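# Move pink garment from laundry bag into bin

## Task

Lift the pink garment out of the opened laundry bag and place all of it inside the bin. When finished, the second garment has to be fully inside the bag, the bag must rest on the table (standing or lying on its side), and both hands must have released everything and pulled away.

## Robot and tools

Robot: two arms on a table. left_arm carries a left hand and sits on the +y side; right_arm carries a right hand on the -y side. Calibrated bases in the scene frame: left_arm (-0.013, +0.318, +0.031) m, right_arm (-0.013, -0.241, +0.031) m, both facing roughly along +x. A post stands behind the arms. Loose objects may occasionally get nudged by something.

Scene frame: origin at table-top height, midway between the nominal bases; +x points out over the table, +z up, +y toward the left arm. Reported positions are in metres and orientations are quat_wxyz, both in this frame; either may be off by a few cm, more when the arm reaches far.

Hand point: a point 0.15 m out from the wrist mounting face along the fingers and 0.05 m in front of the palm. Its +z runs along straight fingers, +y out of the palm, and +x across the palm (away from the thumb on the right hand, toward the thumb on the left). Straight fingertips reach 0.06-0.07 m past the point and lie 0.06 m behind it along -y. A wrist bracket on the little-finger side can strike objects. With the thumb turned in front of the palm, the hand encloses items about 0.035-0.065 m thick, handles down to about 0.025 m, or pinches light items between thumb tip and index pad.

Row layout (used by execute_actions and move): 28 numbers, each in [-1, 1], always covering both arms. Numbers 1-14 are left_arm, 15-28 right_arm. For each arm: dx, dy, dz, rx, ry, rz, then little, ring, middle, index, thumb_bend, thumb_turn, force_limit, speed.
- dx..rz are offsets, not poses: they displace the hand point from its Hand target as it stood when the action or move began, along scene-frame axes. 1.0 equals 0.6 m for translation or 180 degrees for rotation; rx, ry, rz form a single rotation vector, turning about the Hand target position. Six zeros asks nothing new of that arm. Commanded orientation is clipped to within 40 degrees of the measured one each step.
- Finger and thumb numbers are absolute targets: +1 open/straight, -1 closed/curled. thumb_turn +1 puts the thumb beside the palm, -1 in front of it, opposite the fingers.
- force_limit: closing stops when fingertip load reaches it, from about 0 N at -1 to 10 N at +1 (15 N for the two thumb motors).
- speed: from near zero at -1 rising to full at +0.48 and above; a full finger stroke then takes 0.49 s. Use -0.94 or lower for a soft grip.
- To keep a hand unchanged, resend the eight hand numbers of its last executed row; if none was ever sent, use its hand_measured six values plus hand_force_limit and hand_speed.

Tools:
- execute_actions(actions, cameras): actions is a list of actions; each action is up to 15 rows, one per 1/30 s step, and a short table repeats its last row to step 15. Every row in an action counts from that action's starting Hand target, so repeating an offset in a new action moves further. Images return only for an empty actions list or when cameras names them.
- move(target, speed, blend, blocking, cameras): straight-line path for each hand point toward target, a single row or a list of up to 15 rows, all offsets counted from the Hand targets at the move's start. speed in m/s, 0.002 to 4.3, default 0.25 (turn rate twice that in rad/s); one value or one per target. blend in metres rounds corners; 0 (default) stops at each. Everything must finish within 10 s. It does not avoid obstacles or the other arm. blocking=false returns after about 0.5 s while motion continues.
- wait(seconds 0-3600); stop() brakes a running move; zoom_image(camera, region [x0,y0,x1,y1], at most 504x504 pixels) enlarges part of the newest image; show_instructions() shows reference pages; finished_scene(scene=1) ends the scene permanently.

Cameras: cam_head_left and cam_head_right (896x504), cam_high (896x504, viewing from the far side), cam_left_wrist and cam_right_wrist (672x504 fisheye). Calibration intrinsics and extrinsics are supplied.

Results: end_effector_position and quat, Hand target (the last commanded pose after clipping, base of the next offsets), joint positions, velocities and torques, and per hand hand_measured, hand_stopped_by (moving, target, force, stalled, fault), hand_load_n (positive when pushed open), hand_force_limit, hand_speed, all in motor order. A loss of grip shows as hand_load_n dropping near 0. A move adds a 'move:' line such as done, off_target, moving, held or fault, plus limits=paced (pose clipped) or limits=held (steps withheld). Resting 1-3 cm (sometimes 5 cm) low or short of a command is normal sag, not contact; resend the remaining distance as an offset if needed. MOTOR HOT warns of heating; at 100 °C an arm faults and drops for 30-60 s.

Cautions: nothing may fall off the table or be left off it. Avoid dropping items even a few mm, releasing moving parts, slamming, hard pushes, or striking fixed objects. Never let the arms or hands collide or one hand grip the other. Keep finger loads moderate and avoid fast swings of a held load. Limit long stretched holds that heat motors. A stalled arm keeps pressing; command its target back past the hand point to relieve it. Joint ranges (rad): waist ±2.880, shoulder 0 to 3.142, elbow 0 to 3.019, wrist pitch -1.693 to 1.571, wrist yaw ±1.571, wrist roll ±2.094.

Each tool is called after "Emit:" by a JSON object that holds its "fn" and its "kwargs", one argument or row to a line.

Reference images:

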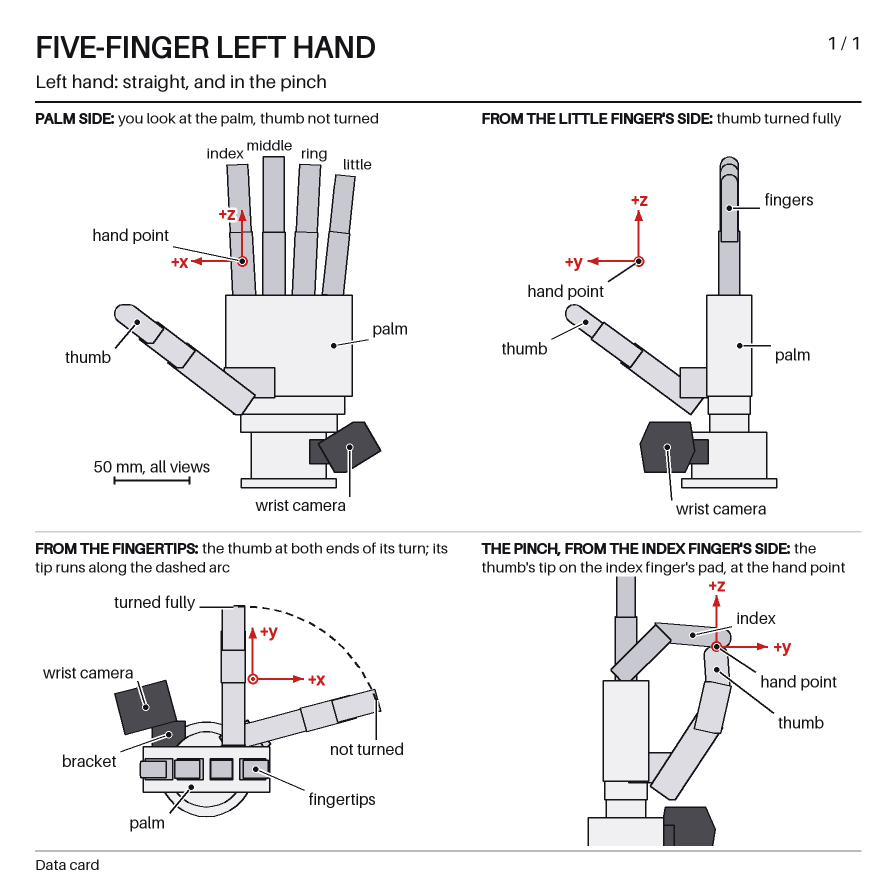

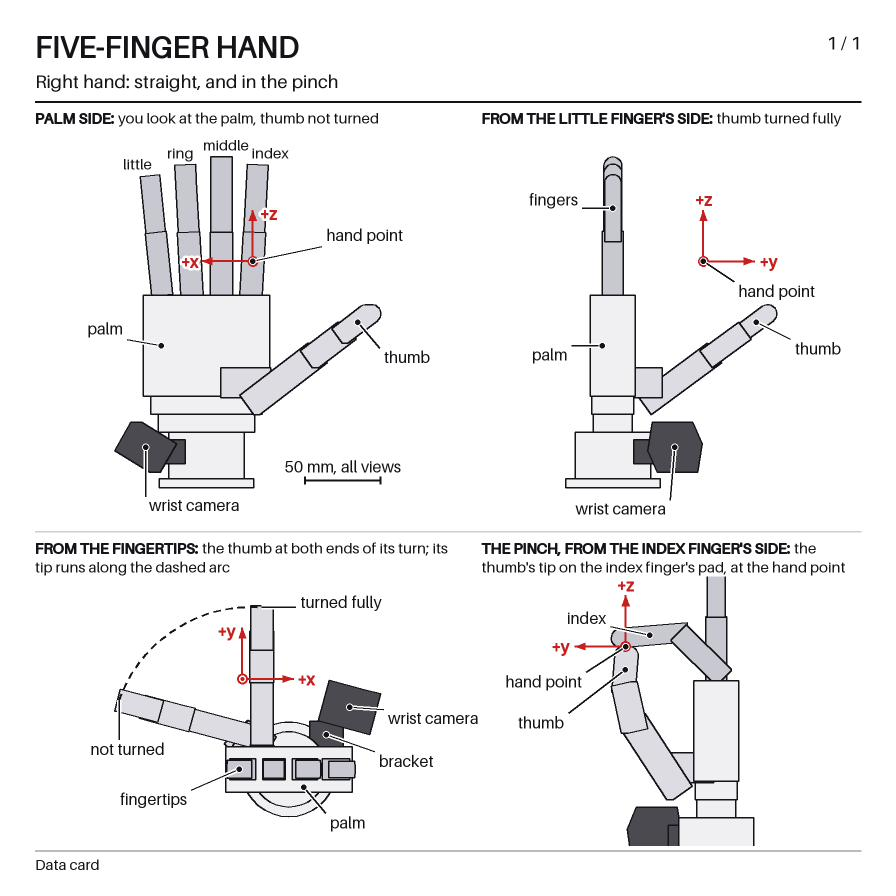

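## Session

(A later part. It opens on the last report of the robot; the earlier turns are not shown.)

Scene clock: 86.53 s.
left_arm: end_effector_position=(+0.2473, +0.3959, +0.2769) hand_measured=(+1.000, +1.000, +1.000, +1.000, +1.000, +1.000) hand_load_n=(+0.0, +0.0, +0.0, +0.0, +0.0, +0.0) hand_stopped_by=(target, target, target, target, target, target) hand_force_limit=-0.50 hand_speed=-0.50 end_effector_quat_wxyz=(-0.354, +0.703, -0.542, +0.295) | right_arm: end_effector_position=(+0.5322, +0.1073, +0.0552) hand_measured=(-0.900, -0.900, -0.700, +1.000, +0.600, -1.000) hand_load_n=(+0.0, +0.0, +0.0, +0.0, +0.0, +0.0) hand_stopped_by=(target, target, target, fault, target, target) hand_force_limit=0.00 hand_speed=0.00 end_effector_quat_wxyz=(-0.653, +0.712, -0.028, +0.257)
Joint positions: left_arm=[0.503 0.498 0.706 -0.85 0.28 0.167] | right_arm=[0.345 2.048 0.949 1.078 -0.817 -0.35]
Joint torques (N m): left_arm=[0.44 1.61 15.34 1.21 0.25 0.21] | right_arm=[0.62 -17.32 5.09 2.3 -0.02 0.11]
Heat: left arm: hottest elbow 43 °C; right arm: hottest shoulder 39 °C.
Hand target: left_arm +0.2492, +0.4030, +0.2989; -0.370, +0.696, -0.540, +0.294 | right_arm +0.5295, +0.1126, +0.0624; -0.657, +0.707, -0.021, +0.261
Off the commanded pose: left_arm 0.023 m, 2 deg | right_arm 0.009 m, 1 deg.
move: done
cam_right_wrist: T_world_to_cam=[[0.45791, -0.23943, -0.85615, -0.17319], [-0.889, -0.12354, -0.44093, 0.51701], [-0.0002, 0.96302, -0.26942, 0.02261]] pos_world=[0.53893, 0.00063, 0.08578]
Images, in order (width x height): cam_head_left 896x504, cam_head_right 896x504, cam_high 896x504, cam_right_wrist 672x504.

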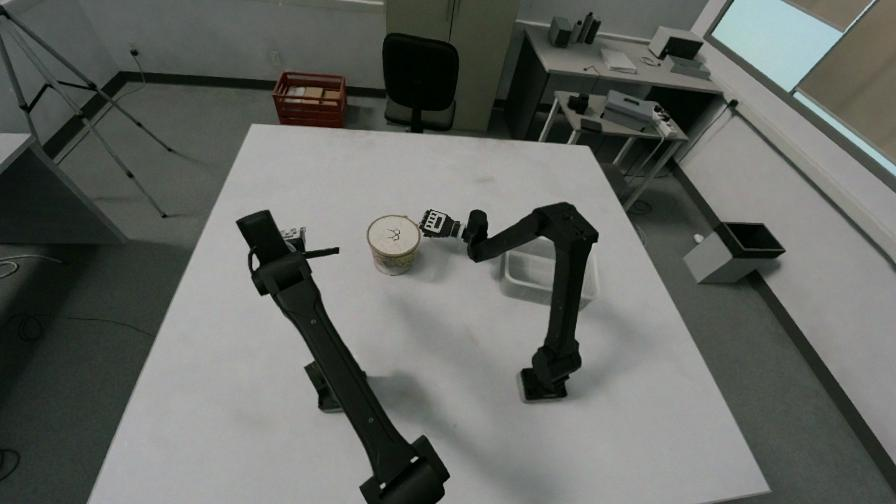

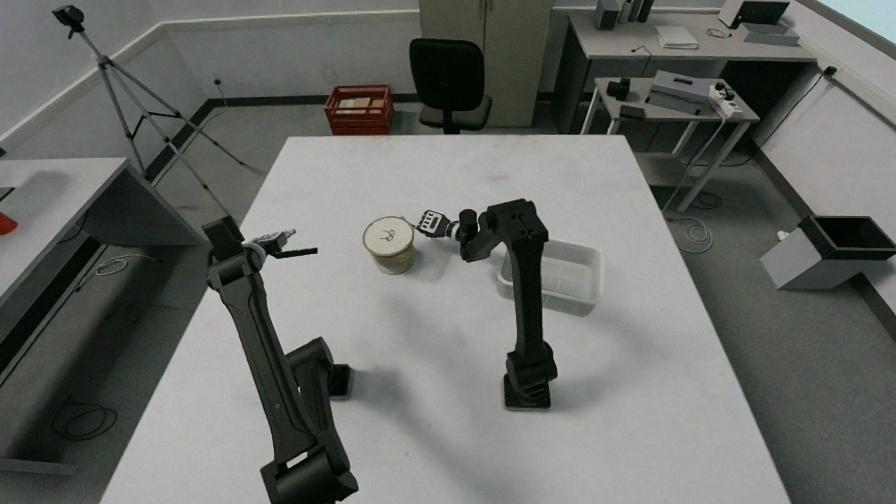

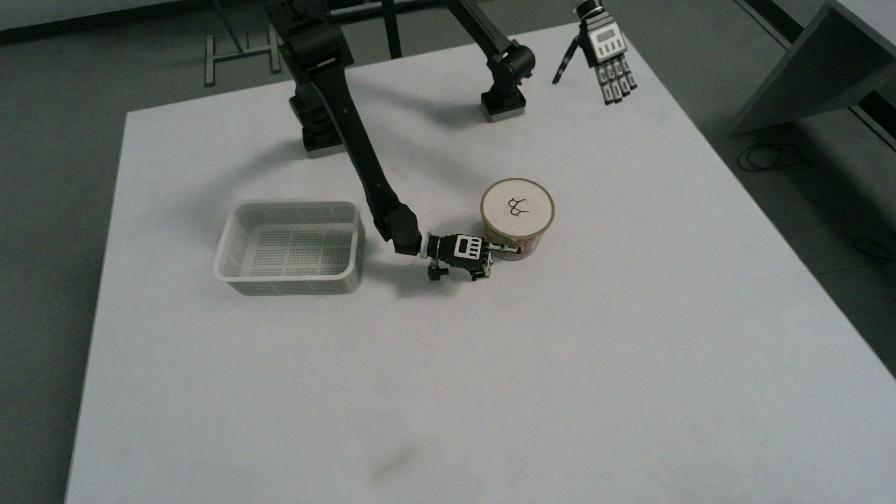

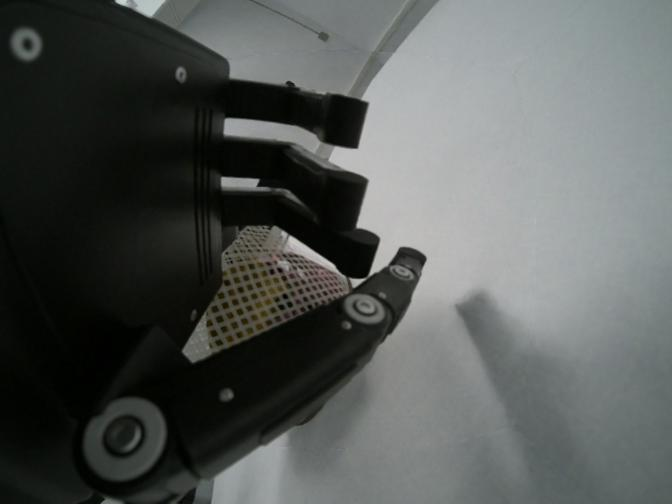

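Emit:
{"fn": "move", "kwargs": {
  "target": [0,0,0,0,0,0,1,1,1,1,1,1,-0.5,-0.5,0.004,-0.002,0.055,0,0,0,-0.9,-0.9,-0.7,1,0.6,-1,0,0],
  "speed": 0.05,
  "cameras": ["cam_head_right","cam_head_left","cam_high","cam_right_wrist"]
}}

Emit:
{"fn": "zoom_image", "kwargs": {
  "camera": "cam_high",
  "region": [460, 180, 580, 300]
}}

Emit:
{"fn": "zoom_image", "kwargs": {
  "camera": "cam_head_right",
  "region": [350, 180, 450, 280]
}}

Emit:
{"fn": "zoom_image", "kwargs": {
  "camera": "cam_right_wrist",
  "region": [180, 180, 380, 400]
}}

Scene clock: 88.77 s.
left_arm: end_effector_position=(+0.2473, +0.3959, +0.2769) hand_measured=(+1.000, +1.000, +1.000, +1.000, +1.000, +1.000) hand_load_n=(+0.0, +0.0, -0.5, +0.0, +0.0, -0.5) hand_stopped_by=(target, target, target, target, target, target) hand_force_limit=-0.50 hand_speed=-0.50 end_effector_quat_wxyz=(-0.354, +0.703, -0.542, +0.295) | right_arm: end_effector_position=(+0.5350, +0.1082, +0.0904) hand_measured=(-0.900, -0.900, -0.700, +1.000, +0.600, -1.000) hand_load_n=(+0.0, +0.0, +0.0, -0.5, +0.0, +0.0) hand_stopped_by=(target, target, target, fault, target, target) hand_force_limit=0.00 hand_speed=0.00 end_effector_quat_wxyz=(+0.656, -0.707, +0.023, -0.264)
Joint positions: left_arm=[0.503 0.498 0.706 -0.85 0.28 0.167] | right_arm=[0.345 1.972 0.949 1.022 -0.817 -0.35]
Joint torques (N m): left_arm=[0.62 1.79 15.3 1.22 0.24 0.19] | right_arm=[0.32 -17.26 5.82 1.35 -0.15 0.11]
Heat: left arm: hottest elbow 44 °C; right arm: hottest shoulder 39 °C.
Hand target: left_arm +0.2492, +0.4030, +0.2989; -0.370, +0.696, -0.540, +0.294 | right_arm +0.5320, +0.1113, +0.0955; +0.657, -0.707, +0.021, -0.261
Off the commanded pose: left_arm 0.023 m, 2 deg | right_arm 0.007 m, 0 deg.
move: done
cam_right_wrist: T_world_to_cam=[[0.47369, -0.23401, -0.84903, -0.15383], [-0.88068, -0.12017, -0.45822, 0.53178], [0.0052, 0.96478, -0.26301, 0.02754]] pos_world=[0.54105, 0.00134, 0.12032]
Images, in order (width x height): cam_head_left 896x504, cam_head_right 896x504, cam_high 896x504, cam_right_wrist 672x504.

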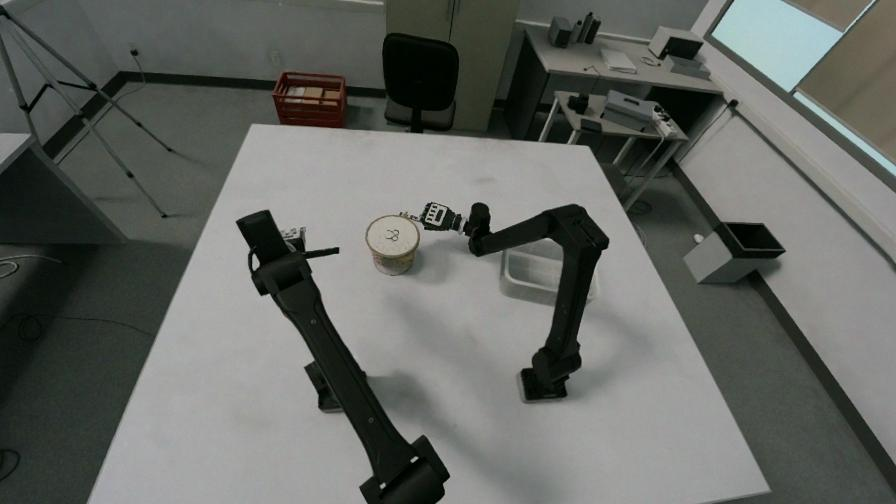

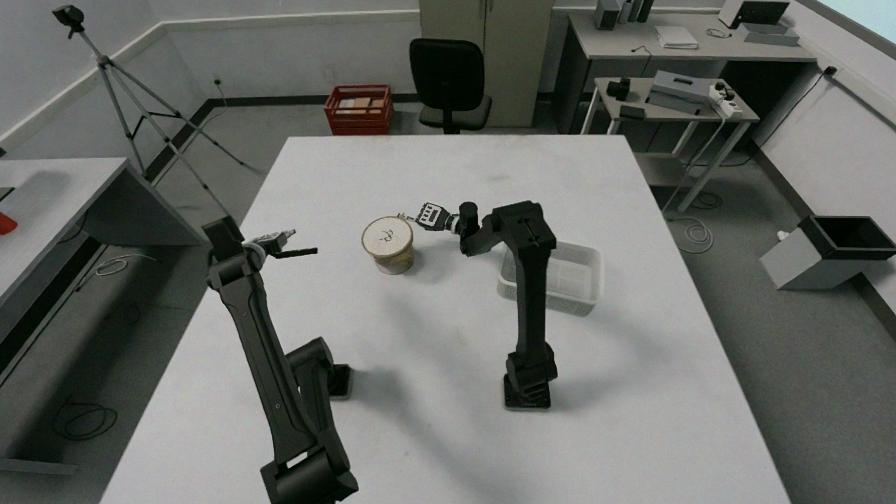

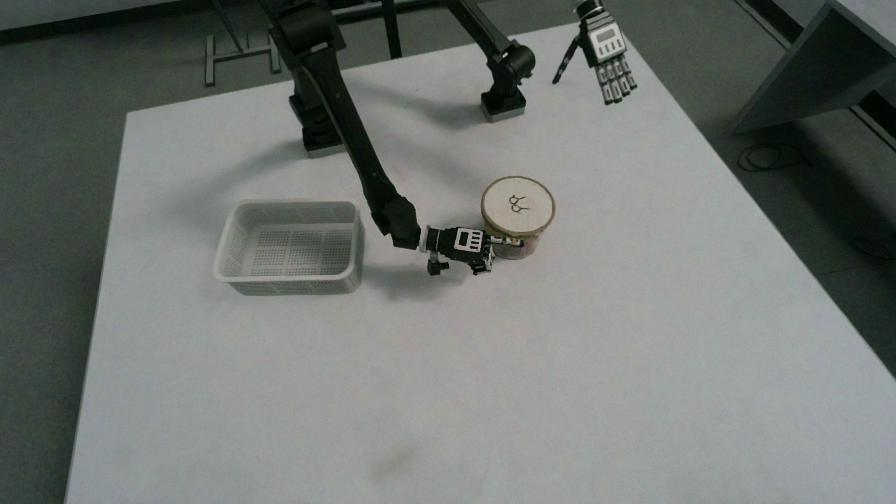

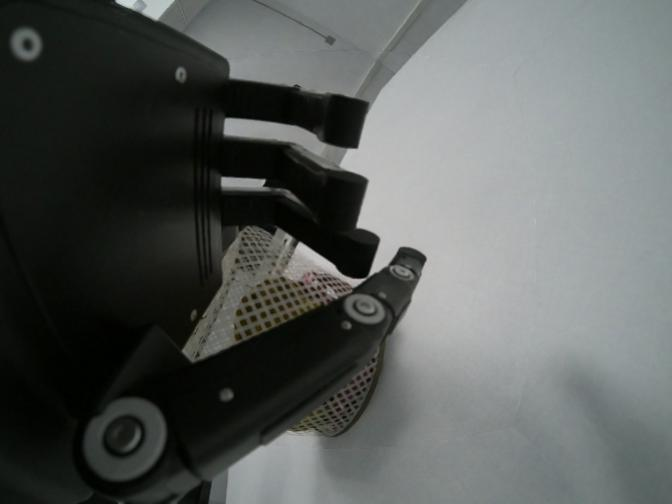

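Scaled by 4.200 from the camera's image (finer frame: 1280x720).

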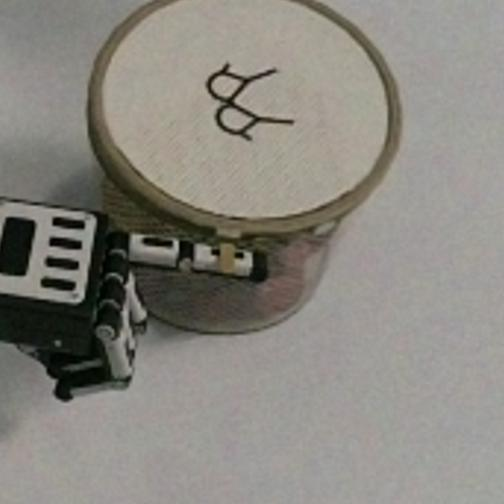

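Scaled by 5.040 from the camera's image (finer frame: 1280x720).

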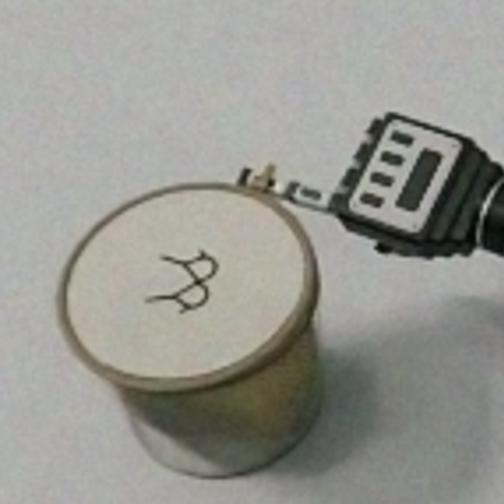

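Scaled by 2.291 from the camera's image (finer frame: 960x720).

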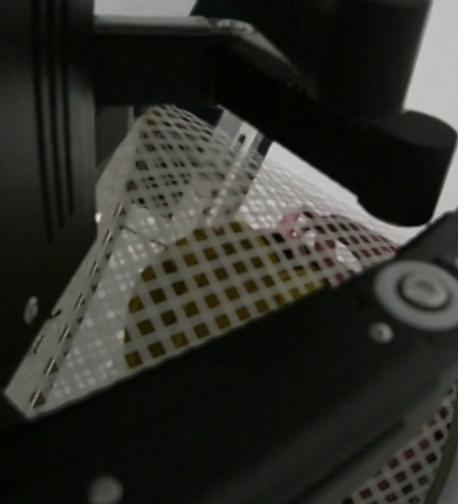

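Emit:
{"fn": "move", "kwargs": {
  "target": [0,0,0,0,0,0,1,1,1,1,1,1,-0.5,-0.5,-0.004,0.002,0.045,0,0,0,-0.9,-0.9,-0.7,1,0.6,-1,0,0],
  "speed": 0.05,
  "cameras": ["cam_head_right","cam_head_left","cam_high","cam_left_wrist"]
}}

Emit:
{"fn": "zoom_image", "kwargs": {
  "camera": "cam_high",
  "region": [460, 160, 580, 280]
}}

Emit:
{"fn": "zoom_image", "kwargs": {
  "camera": "cam_head_right",
  "region": [350, 180, 450, 280]
}}

Emit:
{"fn": "zoom_image", "kwargs": {
  "camera": "cam_left_wrist",
  "region": [270, 240, 430, 380]
}}

Scene clock: 90.40 s.
left_arm: end_effector_position=(+0.2473, +0.3959, +0.2769) hand_measured=(+1.000, +1.000, +1.000, +1.000, +1.000, +1.000) hand_load_n=(+0.0, +0.0, +0.0, -0.5, +0.0, +0.0) hand_stopped_by=(target, target, target, target, target, target) hand_force_limit=-0.50 hand_speed=-0.50 end_effector_quat_wxyz=(-0.354, +0.703, -0.542, +0.295) | right_arm: end_effector_position=(+0.5347, +0.1081, +0.1210) hand_measured=(-0.900, -0.900, -0.700, +1.000, +0.600, -1.000) hand_load_n=(+0.0, +0.0, +0.0, -0.5, +0.0, +0.0) hand_stopped_by=(target, target, target, fault, target, target) hand_force_limit=0.00 hand_speed=0.00 end_effector_quat_wxyz=(+0.657, -0.705, +0.021, -0.266)
Joint positions: left_arm=[0.503 0.498 0.706 -0.85 0.28 0.167] | right_arm=[0.345 1.901 0.949 0.958 -0.817 -0.35]
Joint torques (N m): left_arm=[0.21 1.9 15.25 1.13 0.24 0.18] | right_arm=[0.62 -16.62 6.13 1.26 -0.01 0.11]
Heat: left arm: hottest elbow 44 °C; right arm: hottest shoulder 39 °C.
Hand target: left_arm +0.2492, +0.4030, +0.2989; -0.370, +0.696, -0.540, +0.294 | right_arm +0.5295, +0.1125, +0.1224; +0.657, -0.707, +0.021, -0.261
Off the commanded pose: left_arm 0.023 m, 2 deg | right_arm 0.007 m, 1 deg.
move: done
cam_left_wrist: T_world_to_cam=[[0.64404, -0.08329, 0.76045, -0.32896], [-0.3188, -0.93284, 0.16783, 0.40153], [0.6954, -0.35052, -0.62734, 0.25335]] pos_world=[0.16369, 0.43597, 0.3417]
Images, in order (width x height): cam_head_left 896x504, cam_head_right 896x504, cam_high 896x504, cam_left_wrist 672x504.

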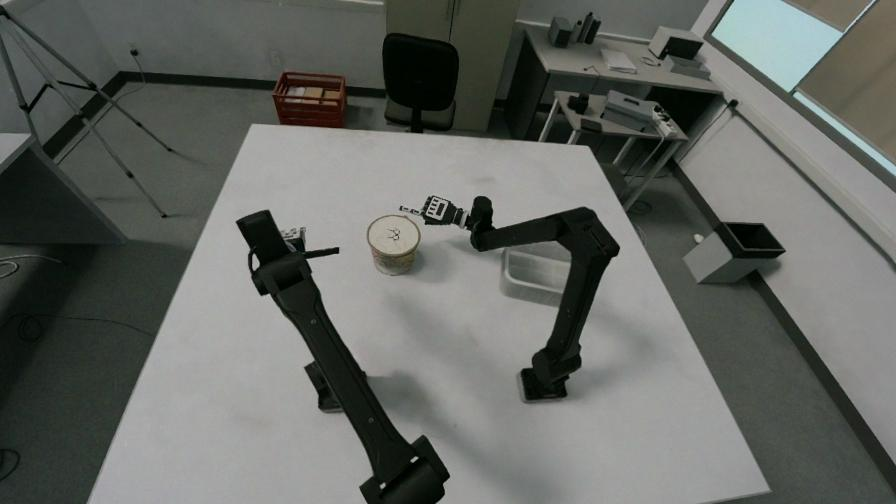

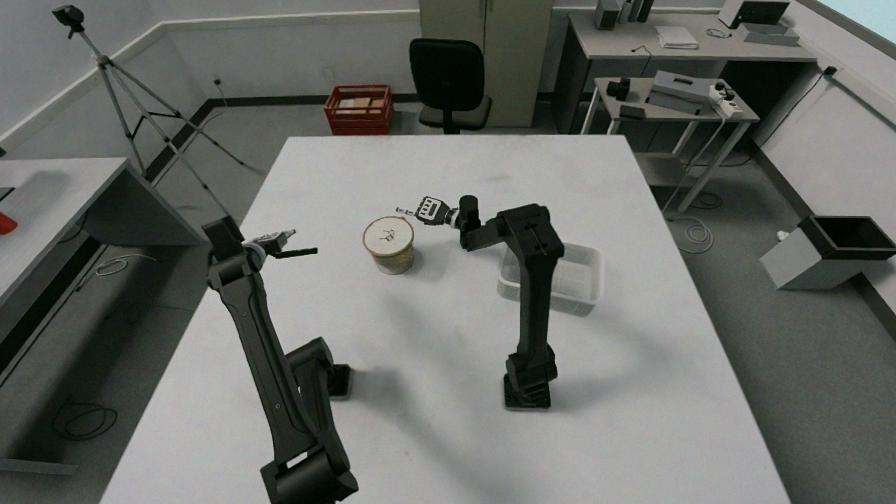

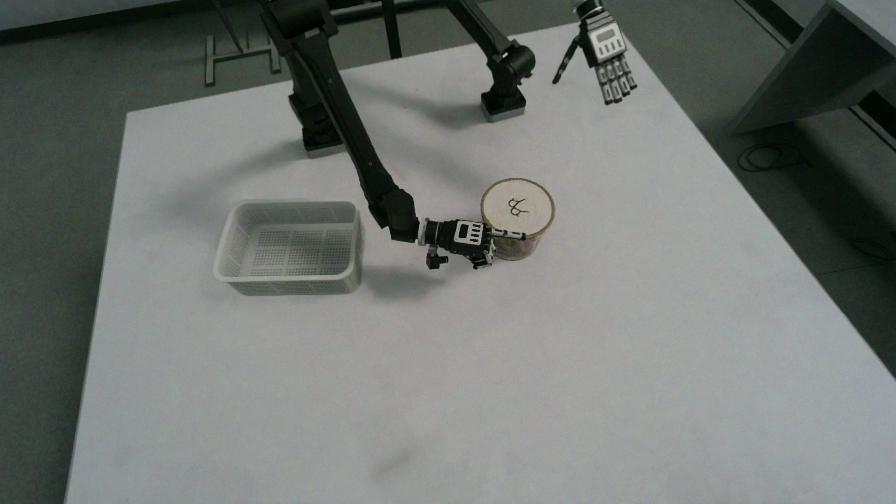

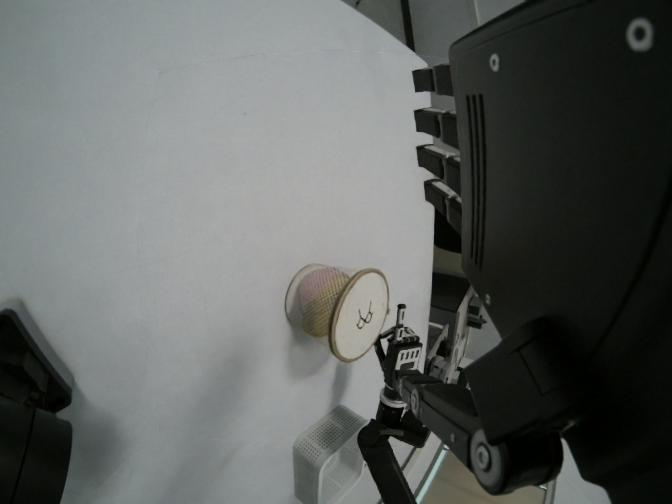

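Scaled by 4.200 from the camera's image (finer frame: 1280x720).

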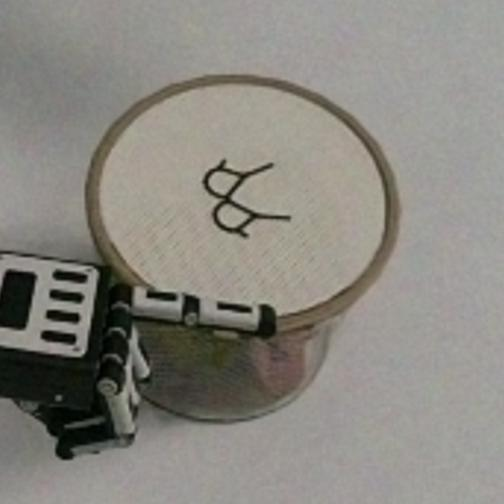

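Scaled by 5.040 from the camera's image (finer frame: 1280x720).

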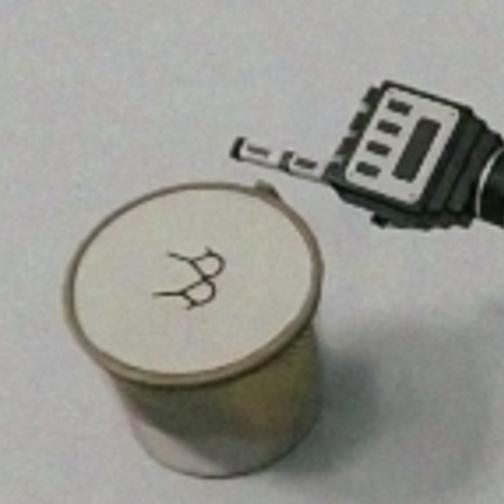

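Scaled by 3.150 from the camera's image (finer frame: 960x720).

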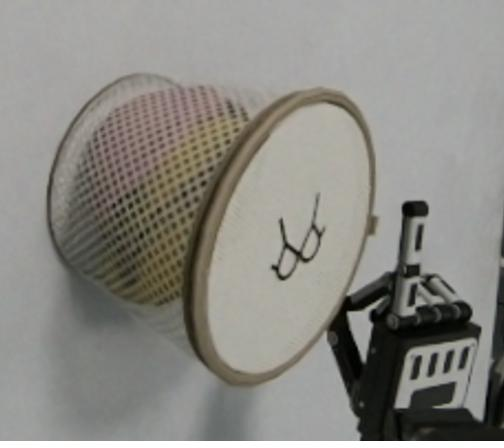

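Emit:
{"fn": "move", "kwargs": {
  "target": [
    [0,0,0,0,0,0,1,1,1,1,1,1,-0.5,-0.5,0.06,-0.05,0.05,0,0,0,-0.9,-0.9,-0.7,1,0.6,-1,0,0],
    [0.25,-0.17,0.10,0.0288,0.3177,-0.1926,1,1,1,1,1,1,-0.5,-0.5,0.0,-0.35,0.25,0,0,0,-0.9,-0.9,-0.7,1,0.6,-1,0,0],
    [0.532,-0.453,-0.03,0.0288,0.3177,-0.1926,1,1,1,1,1,1,-0.5,-0.5,0.0,-0.45,0.25,0,0,0,-0.9,-0.9,-0.7,1,0.6,-1,0,0]
  ],
  "speed": 0.25,
  "blend": 0.03,
  "cameras": ["all"]
}}

Scene clock: 100.90 s.
left_arm: end_effector_position=(+0.5640, +0.1375, +0.2695) hand_measured=(+1.000, +1.000, +1.000, +1.000, +1.000, +1.000) hand_load_n=(+0.0, +0.0, +0.0, +0.0, +0.0, +0.0) hand_stopped_by=(target, target, target, target, target, target) hand_force_limit=-0.50 hand_speed=-0.50 end_effector_quat_wxyz=(+0.033, -0.545, +0.837, -0.039) | right_arm: end_effector_position=(+0.5195, -0.1508, +0.2622) hand_measured=(-0.900, -0.900, -0.700, +1.000, +0.600, -1.000) hand_load_n=(+0.0, +0.0, +0.0, +0.0, +0.0, +0.0) hand_stopped_by=(target, target, target, fault, target, target) hand_force_limit=0.00 hand_speed=0.00 end_effector_quat_wxyz=(+0.659, -0.708, +0.023, -0.254)
Joint positions: left_arm=[-0.328 2.088 2.313 -1.694 0.003 0.149] | right_arm=[-0.189 1.548 0.964 0.57 -1.364 -0.35]
Joint torques (N m): left_arm=[-0.67 -18.96 13.52 -0.21 0.07 -0.16] | right_arm=[-0.79 -12.1 11.15 0.96 -0.24 0.14]
Heat: left arm: hottest elbow 45 °C; right arm: hottest shoulder 39 °C.
Hand target: left_arm +0.5684, +0.1313, +0.2808; +0.000, -0.549, +0.836, +0.000 | right_arm +0.5295, -0.1575, +0.2723; +0.657, -0.707, +0.022, -0.261
Off the commanded pose: left_arm 0.014 m, 6 deg | right_arm 0.016 m, 1 deg.
joint sent to its limit (left arm) — joint 4 (wrist pitch), lower limit. The joint targets are off in orientation, not in position.
move: off_target (left_arm, right_arm); blend cut to 0.0278 m at target 1
cam_left_wrist: T_world_to_cam=[[0.77919, -0.62592, 0.03316, -0.3544], [-0.55983, -0.67117, 0.48592, 0.27702], [-0.28189, -0.39719, -0.87337, 0.56178]] pos_world=[0.58958, 0.18724, 0.36778]
cam_right_wrist: T_world_to_cam=[[0.46496, -0.2249, -0.85629, -0.05343], [-0.88526, -0.13045, -0.44643, 0.5636], [-0.0113, 0.96561, -0.25975, 0.33052]] pos_world=[0.52751, -0.25765, 0.29171]

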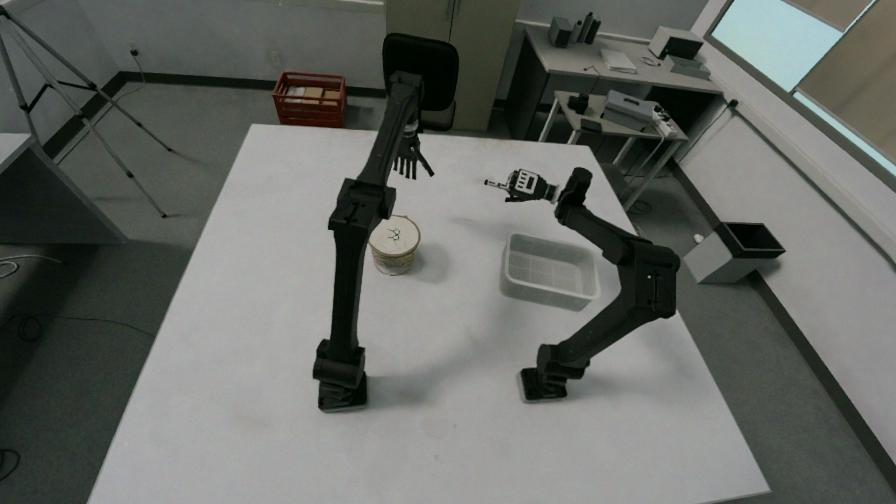

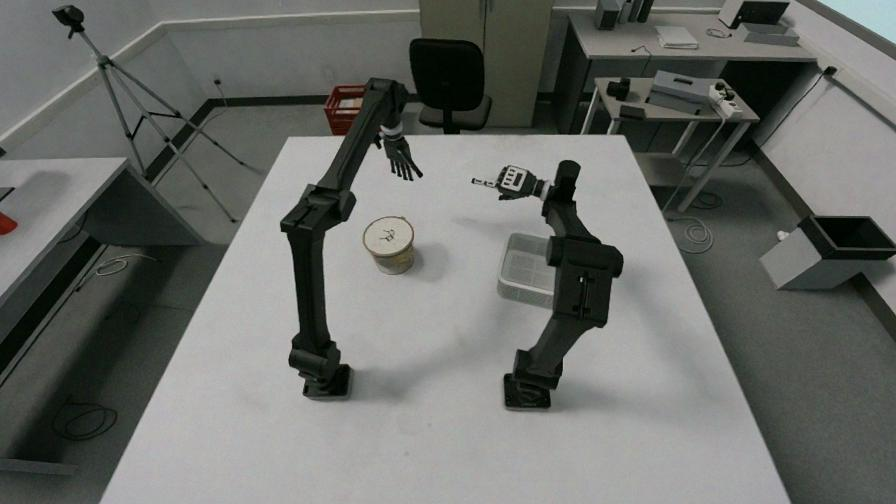

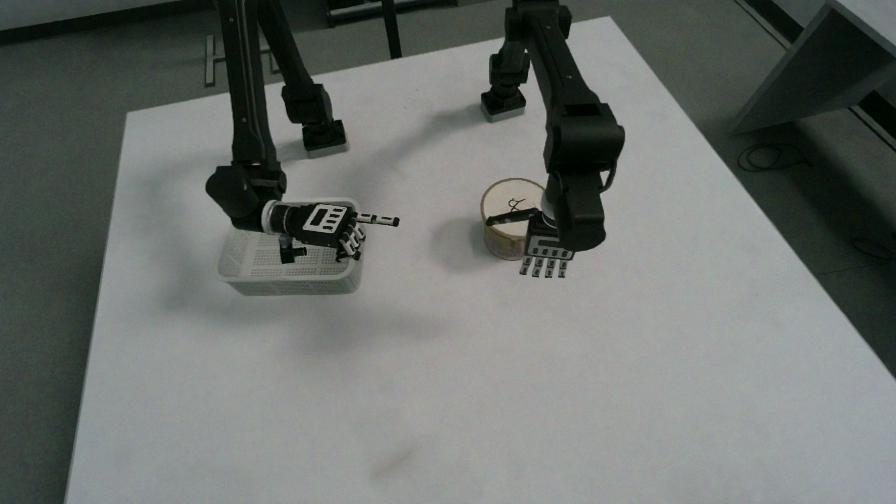

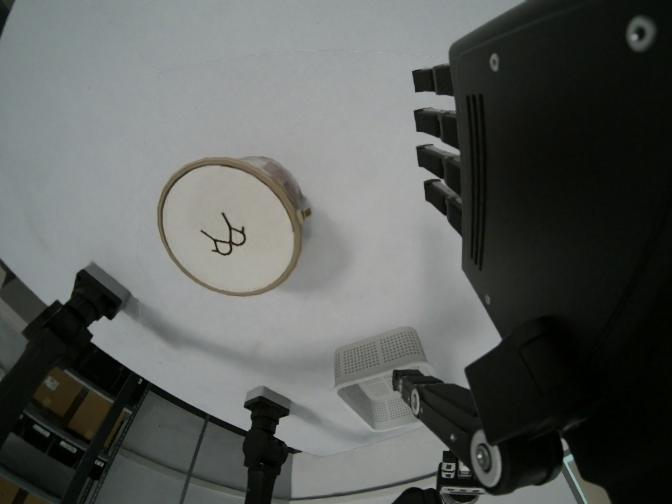

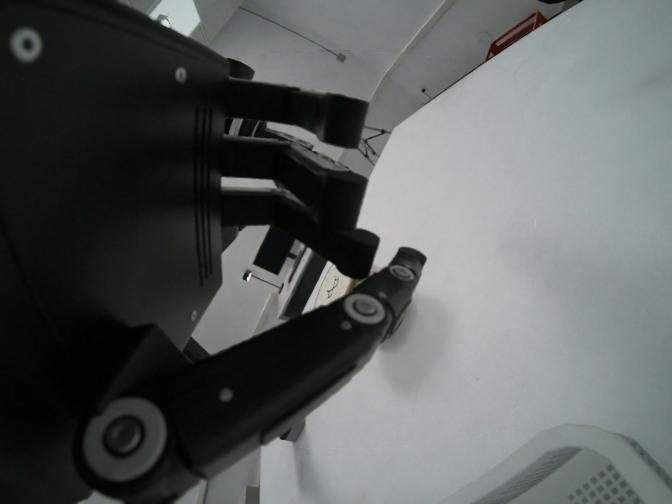

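Emit:
{"fn": "move", "kwargs": {
  "target": [0,0,-0.15,0,0,0,-0.9,-0.9,-0.9,0,0.7,-0.76,0.2,0,0,0,0,0,0,0,-0.9,-0.9,-0.7,1,0.6,-1,0,0],
  "speed": 0.15,
  "cameras": ["all"]
}}

Emit:
{"fn": "zoom_image", "kwargs": {
  "camera": "cam_left_wrist",
  "region": [200, 120, 500, 420]
}}

Emit:
{"fn": "zoom_image", "kwargs": {
  "camera": "cam_head_right",
  "region": [350, 130, 450, 230]
}}

Emit:
{"fn": "zoom_image", "kwargs": {
  "camera": "cam_head_left",
  "region": [370, 130, 470, 230]
}}

Emit:
{"fn": "zoom_image", "kwargs": {
  "camera": "cam_high",
  "region": [460, 180, 600, 320]
}}

Scene clock: 102.80 s.
left_arm: end_effector_position=(+0.5635, +0.1377, +0.1874) hand_measured=(-0.900, -0.900, -0.900, +0.000, +0.700, -0.760) hand_load_n=(+0.0, +0.0, +0.0, +0.0, +0.0, +0.0) hand_stopped_by=(target, target, target, target, target, target) hand_force_limit=0.20 hand_speed=0.00 end_effector_quat_wxyz=(-0.010, -0.546, +0.838, +0.009) | right_arm: end_effector_position=(+0.5195, -0.1508, +0.2622) hand_measured=(-0.900, -0.900, -0.700, +1.000, +0.600, -1.000) hand_load_n=(+0.0, +0.0, +0.0, +0.0, +0.0, +0.0) hand_stopped_by=(target, target, target, fault, target, target) hand_force_limit=0.00 hand_speed=0.00 end_effector_quat_wxyz=(+0.659, -0.708, +0.023, -0.254)
Joint positions: left_arm=[-0.328 2.176 2.226 -1.648 0.003 0.148] | right_arm=[-0.189 1.548 0.964 0.57 -1.364 -0.35]
Joint torques (N m): left_arm=[-1.32 -20.78 10.48 0.69 -0.14 -0.08] | right_arm=[-0.85 -12.16 11.15 0.96 -0.24 0.14]
Heat: left arm: hottest elbow 46 °C; right arm: hottest shoulder 39 °C.
Hand target: left_arm +0.5685, +0.1313, +0.1908; +0.000, -0.549, +0.836, +0.000 | right_arm +0.5295, -0.1575, +0.2723; +0.657, -0.707, +0.022, -0.261
Off the commanded pose: left_arm 0.009 m, 2 deg | right_arm 0.016 m, 1 deg.
move: done
cam_left_wrist: T_world_to_cam=[[0.77646, -0.62439, -0.0851, -0.32774], [-0.49616, -0.689, 0.52831, 0.27537], [-0.38851, -0.36799, -0.84477, 0.54068]] pos_world=[0.60116, 0.18405, 0.28338]
cam_right_wrist: T_world_to_cam=[[0.46496, -0.2249, -0.85629, -0.05343], [-0.88526, -0.13045, -0.44643, 0.5636], [-0.0113, 0.96561, -0.25975, 0.33052]] pos_world=[0.52751, -0.25765, 0.29171]

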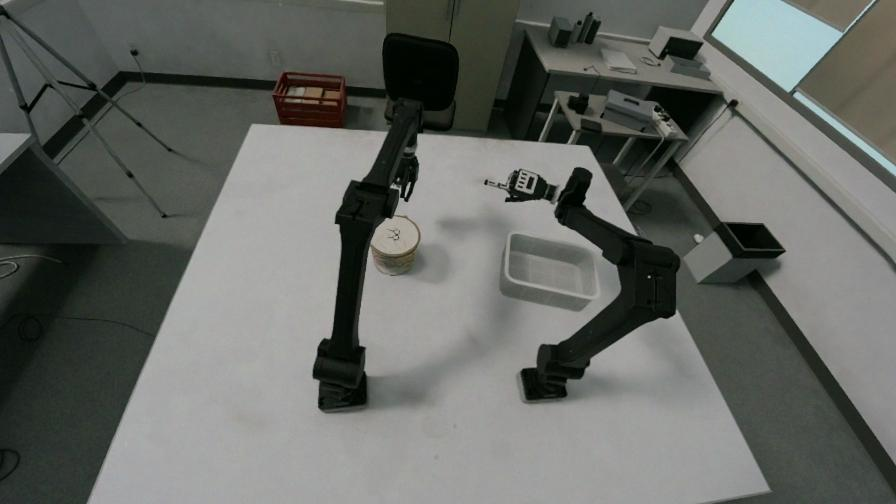

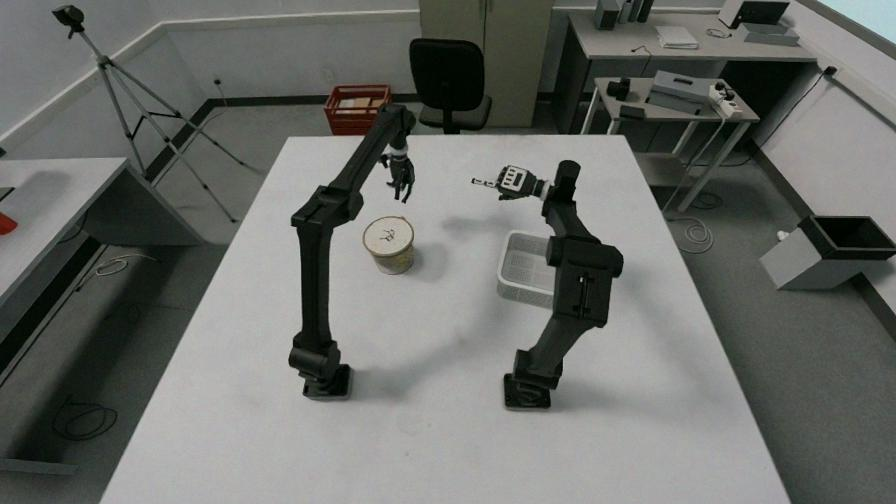

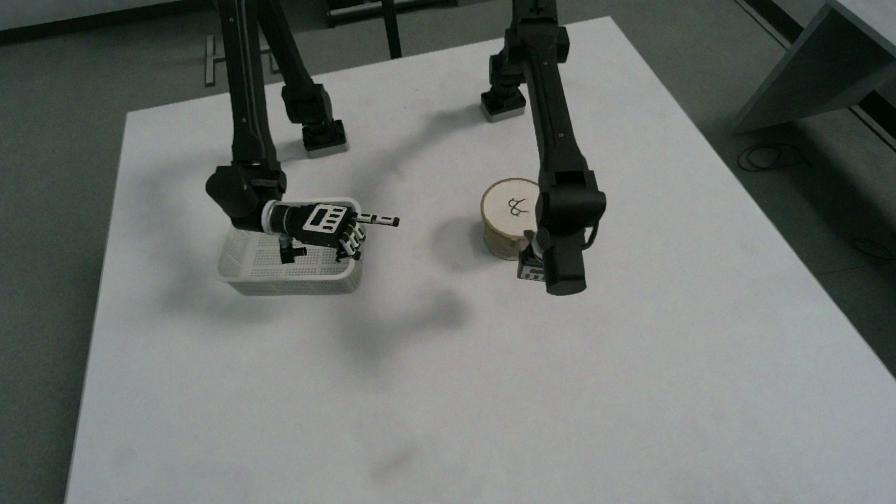

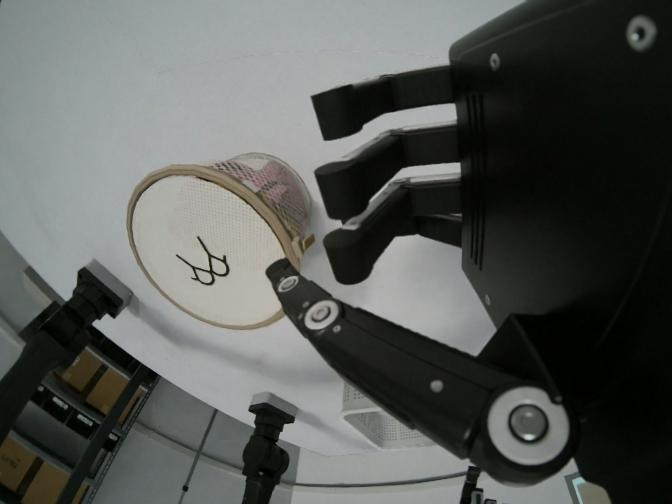

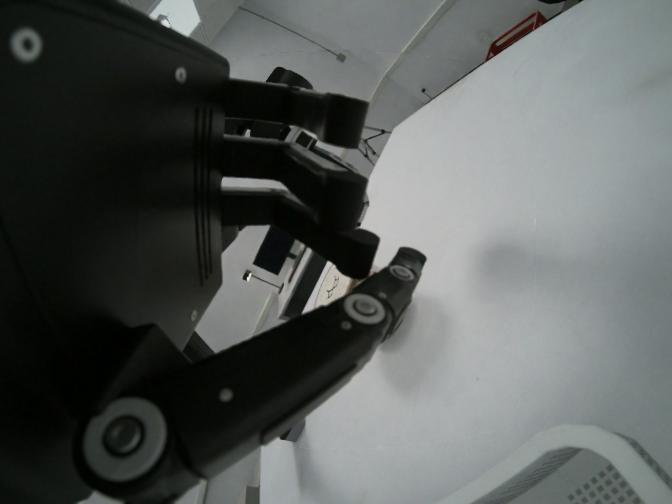

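Scaled by 1.680 from the camera's image (finer frame: 960x720).

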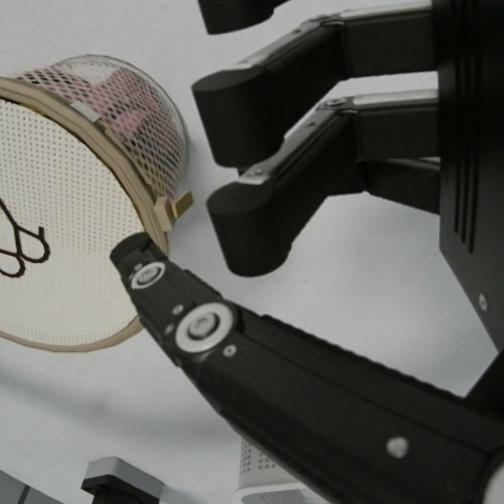

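Scaled by 5.040 from the camera's image (finer frame: 1280x720).

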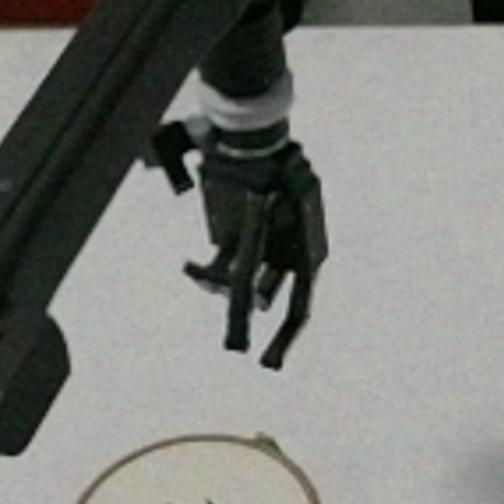

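Scaled by 5.040 from the camera's image (finer frame: 1280x720).

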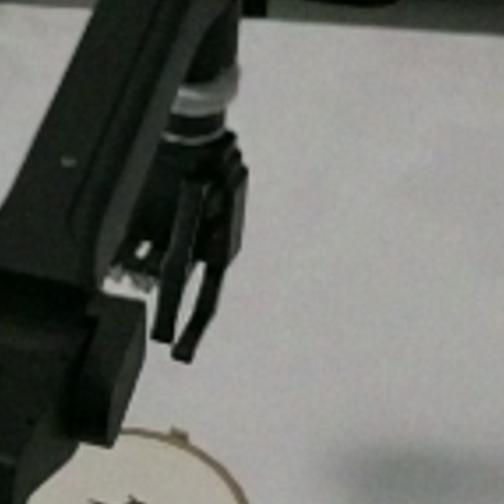

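Scaled by 3.600 from the camera's image (finer frame: 1280x720).

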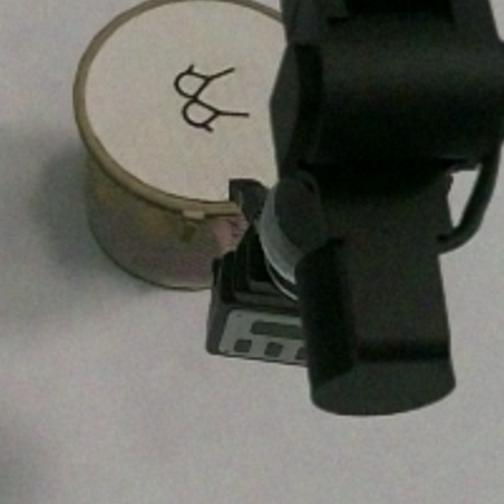

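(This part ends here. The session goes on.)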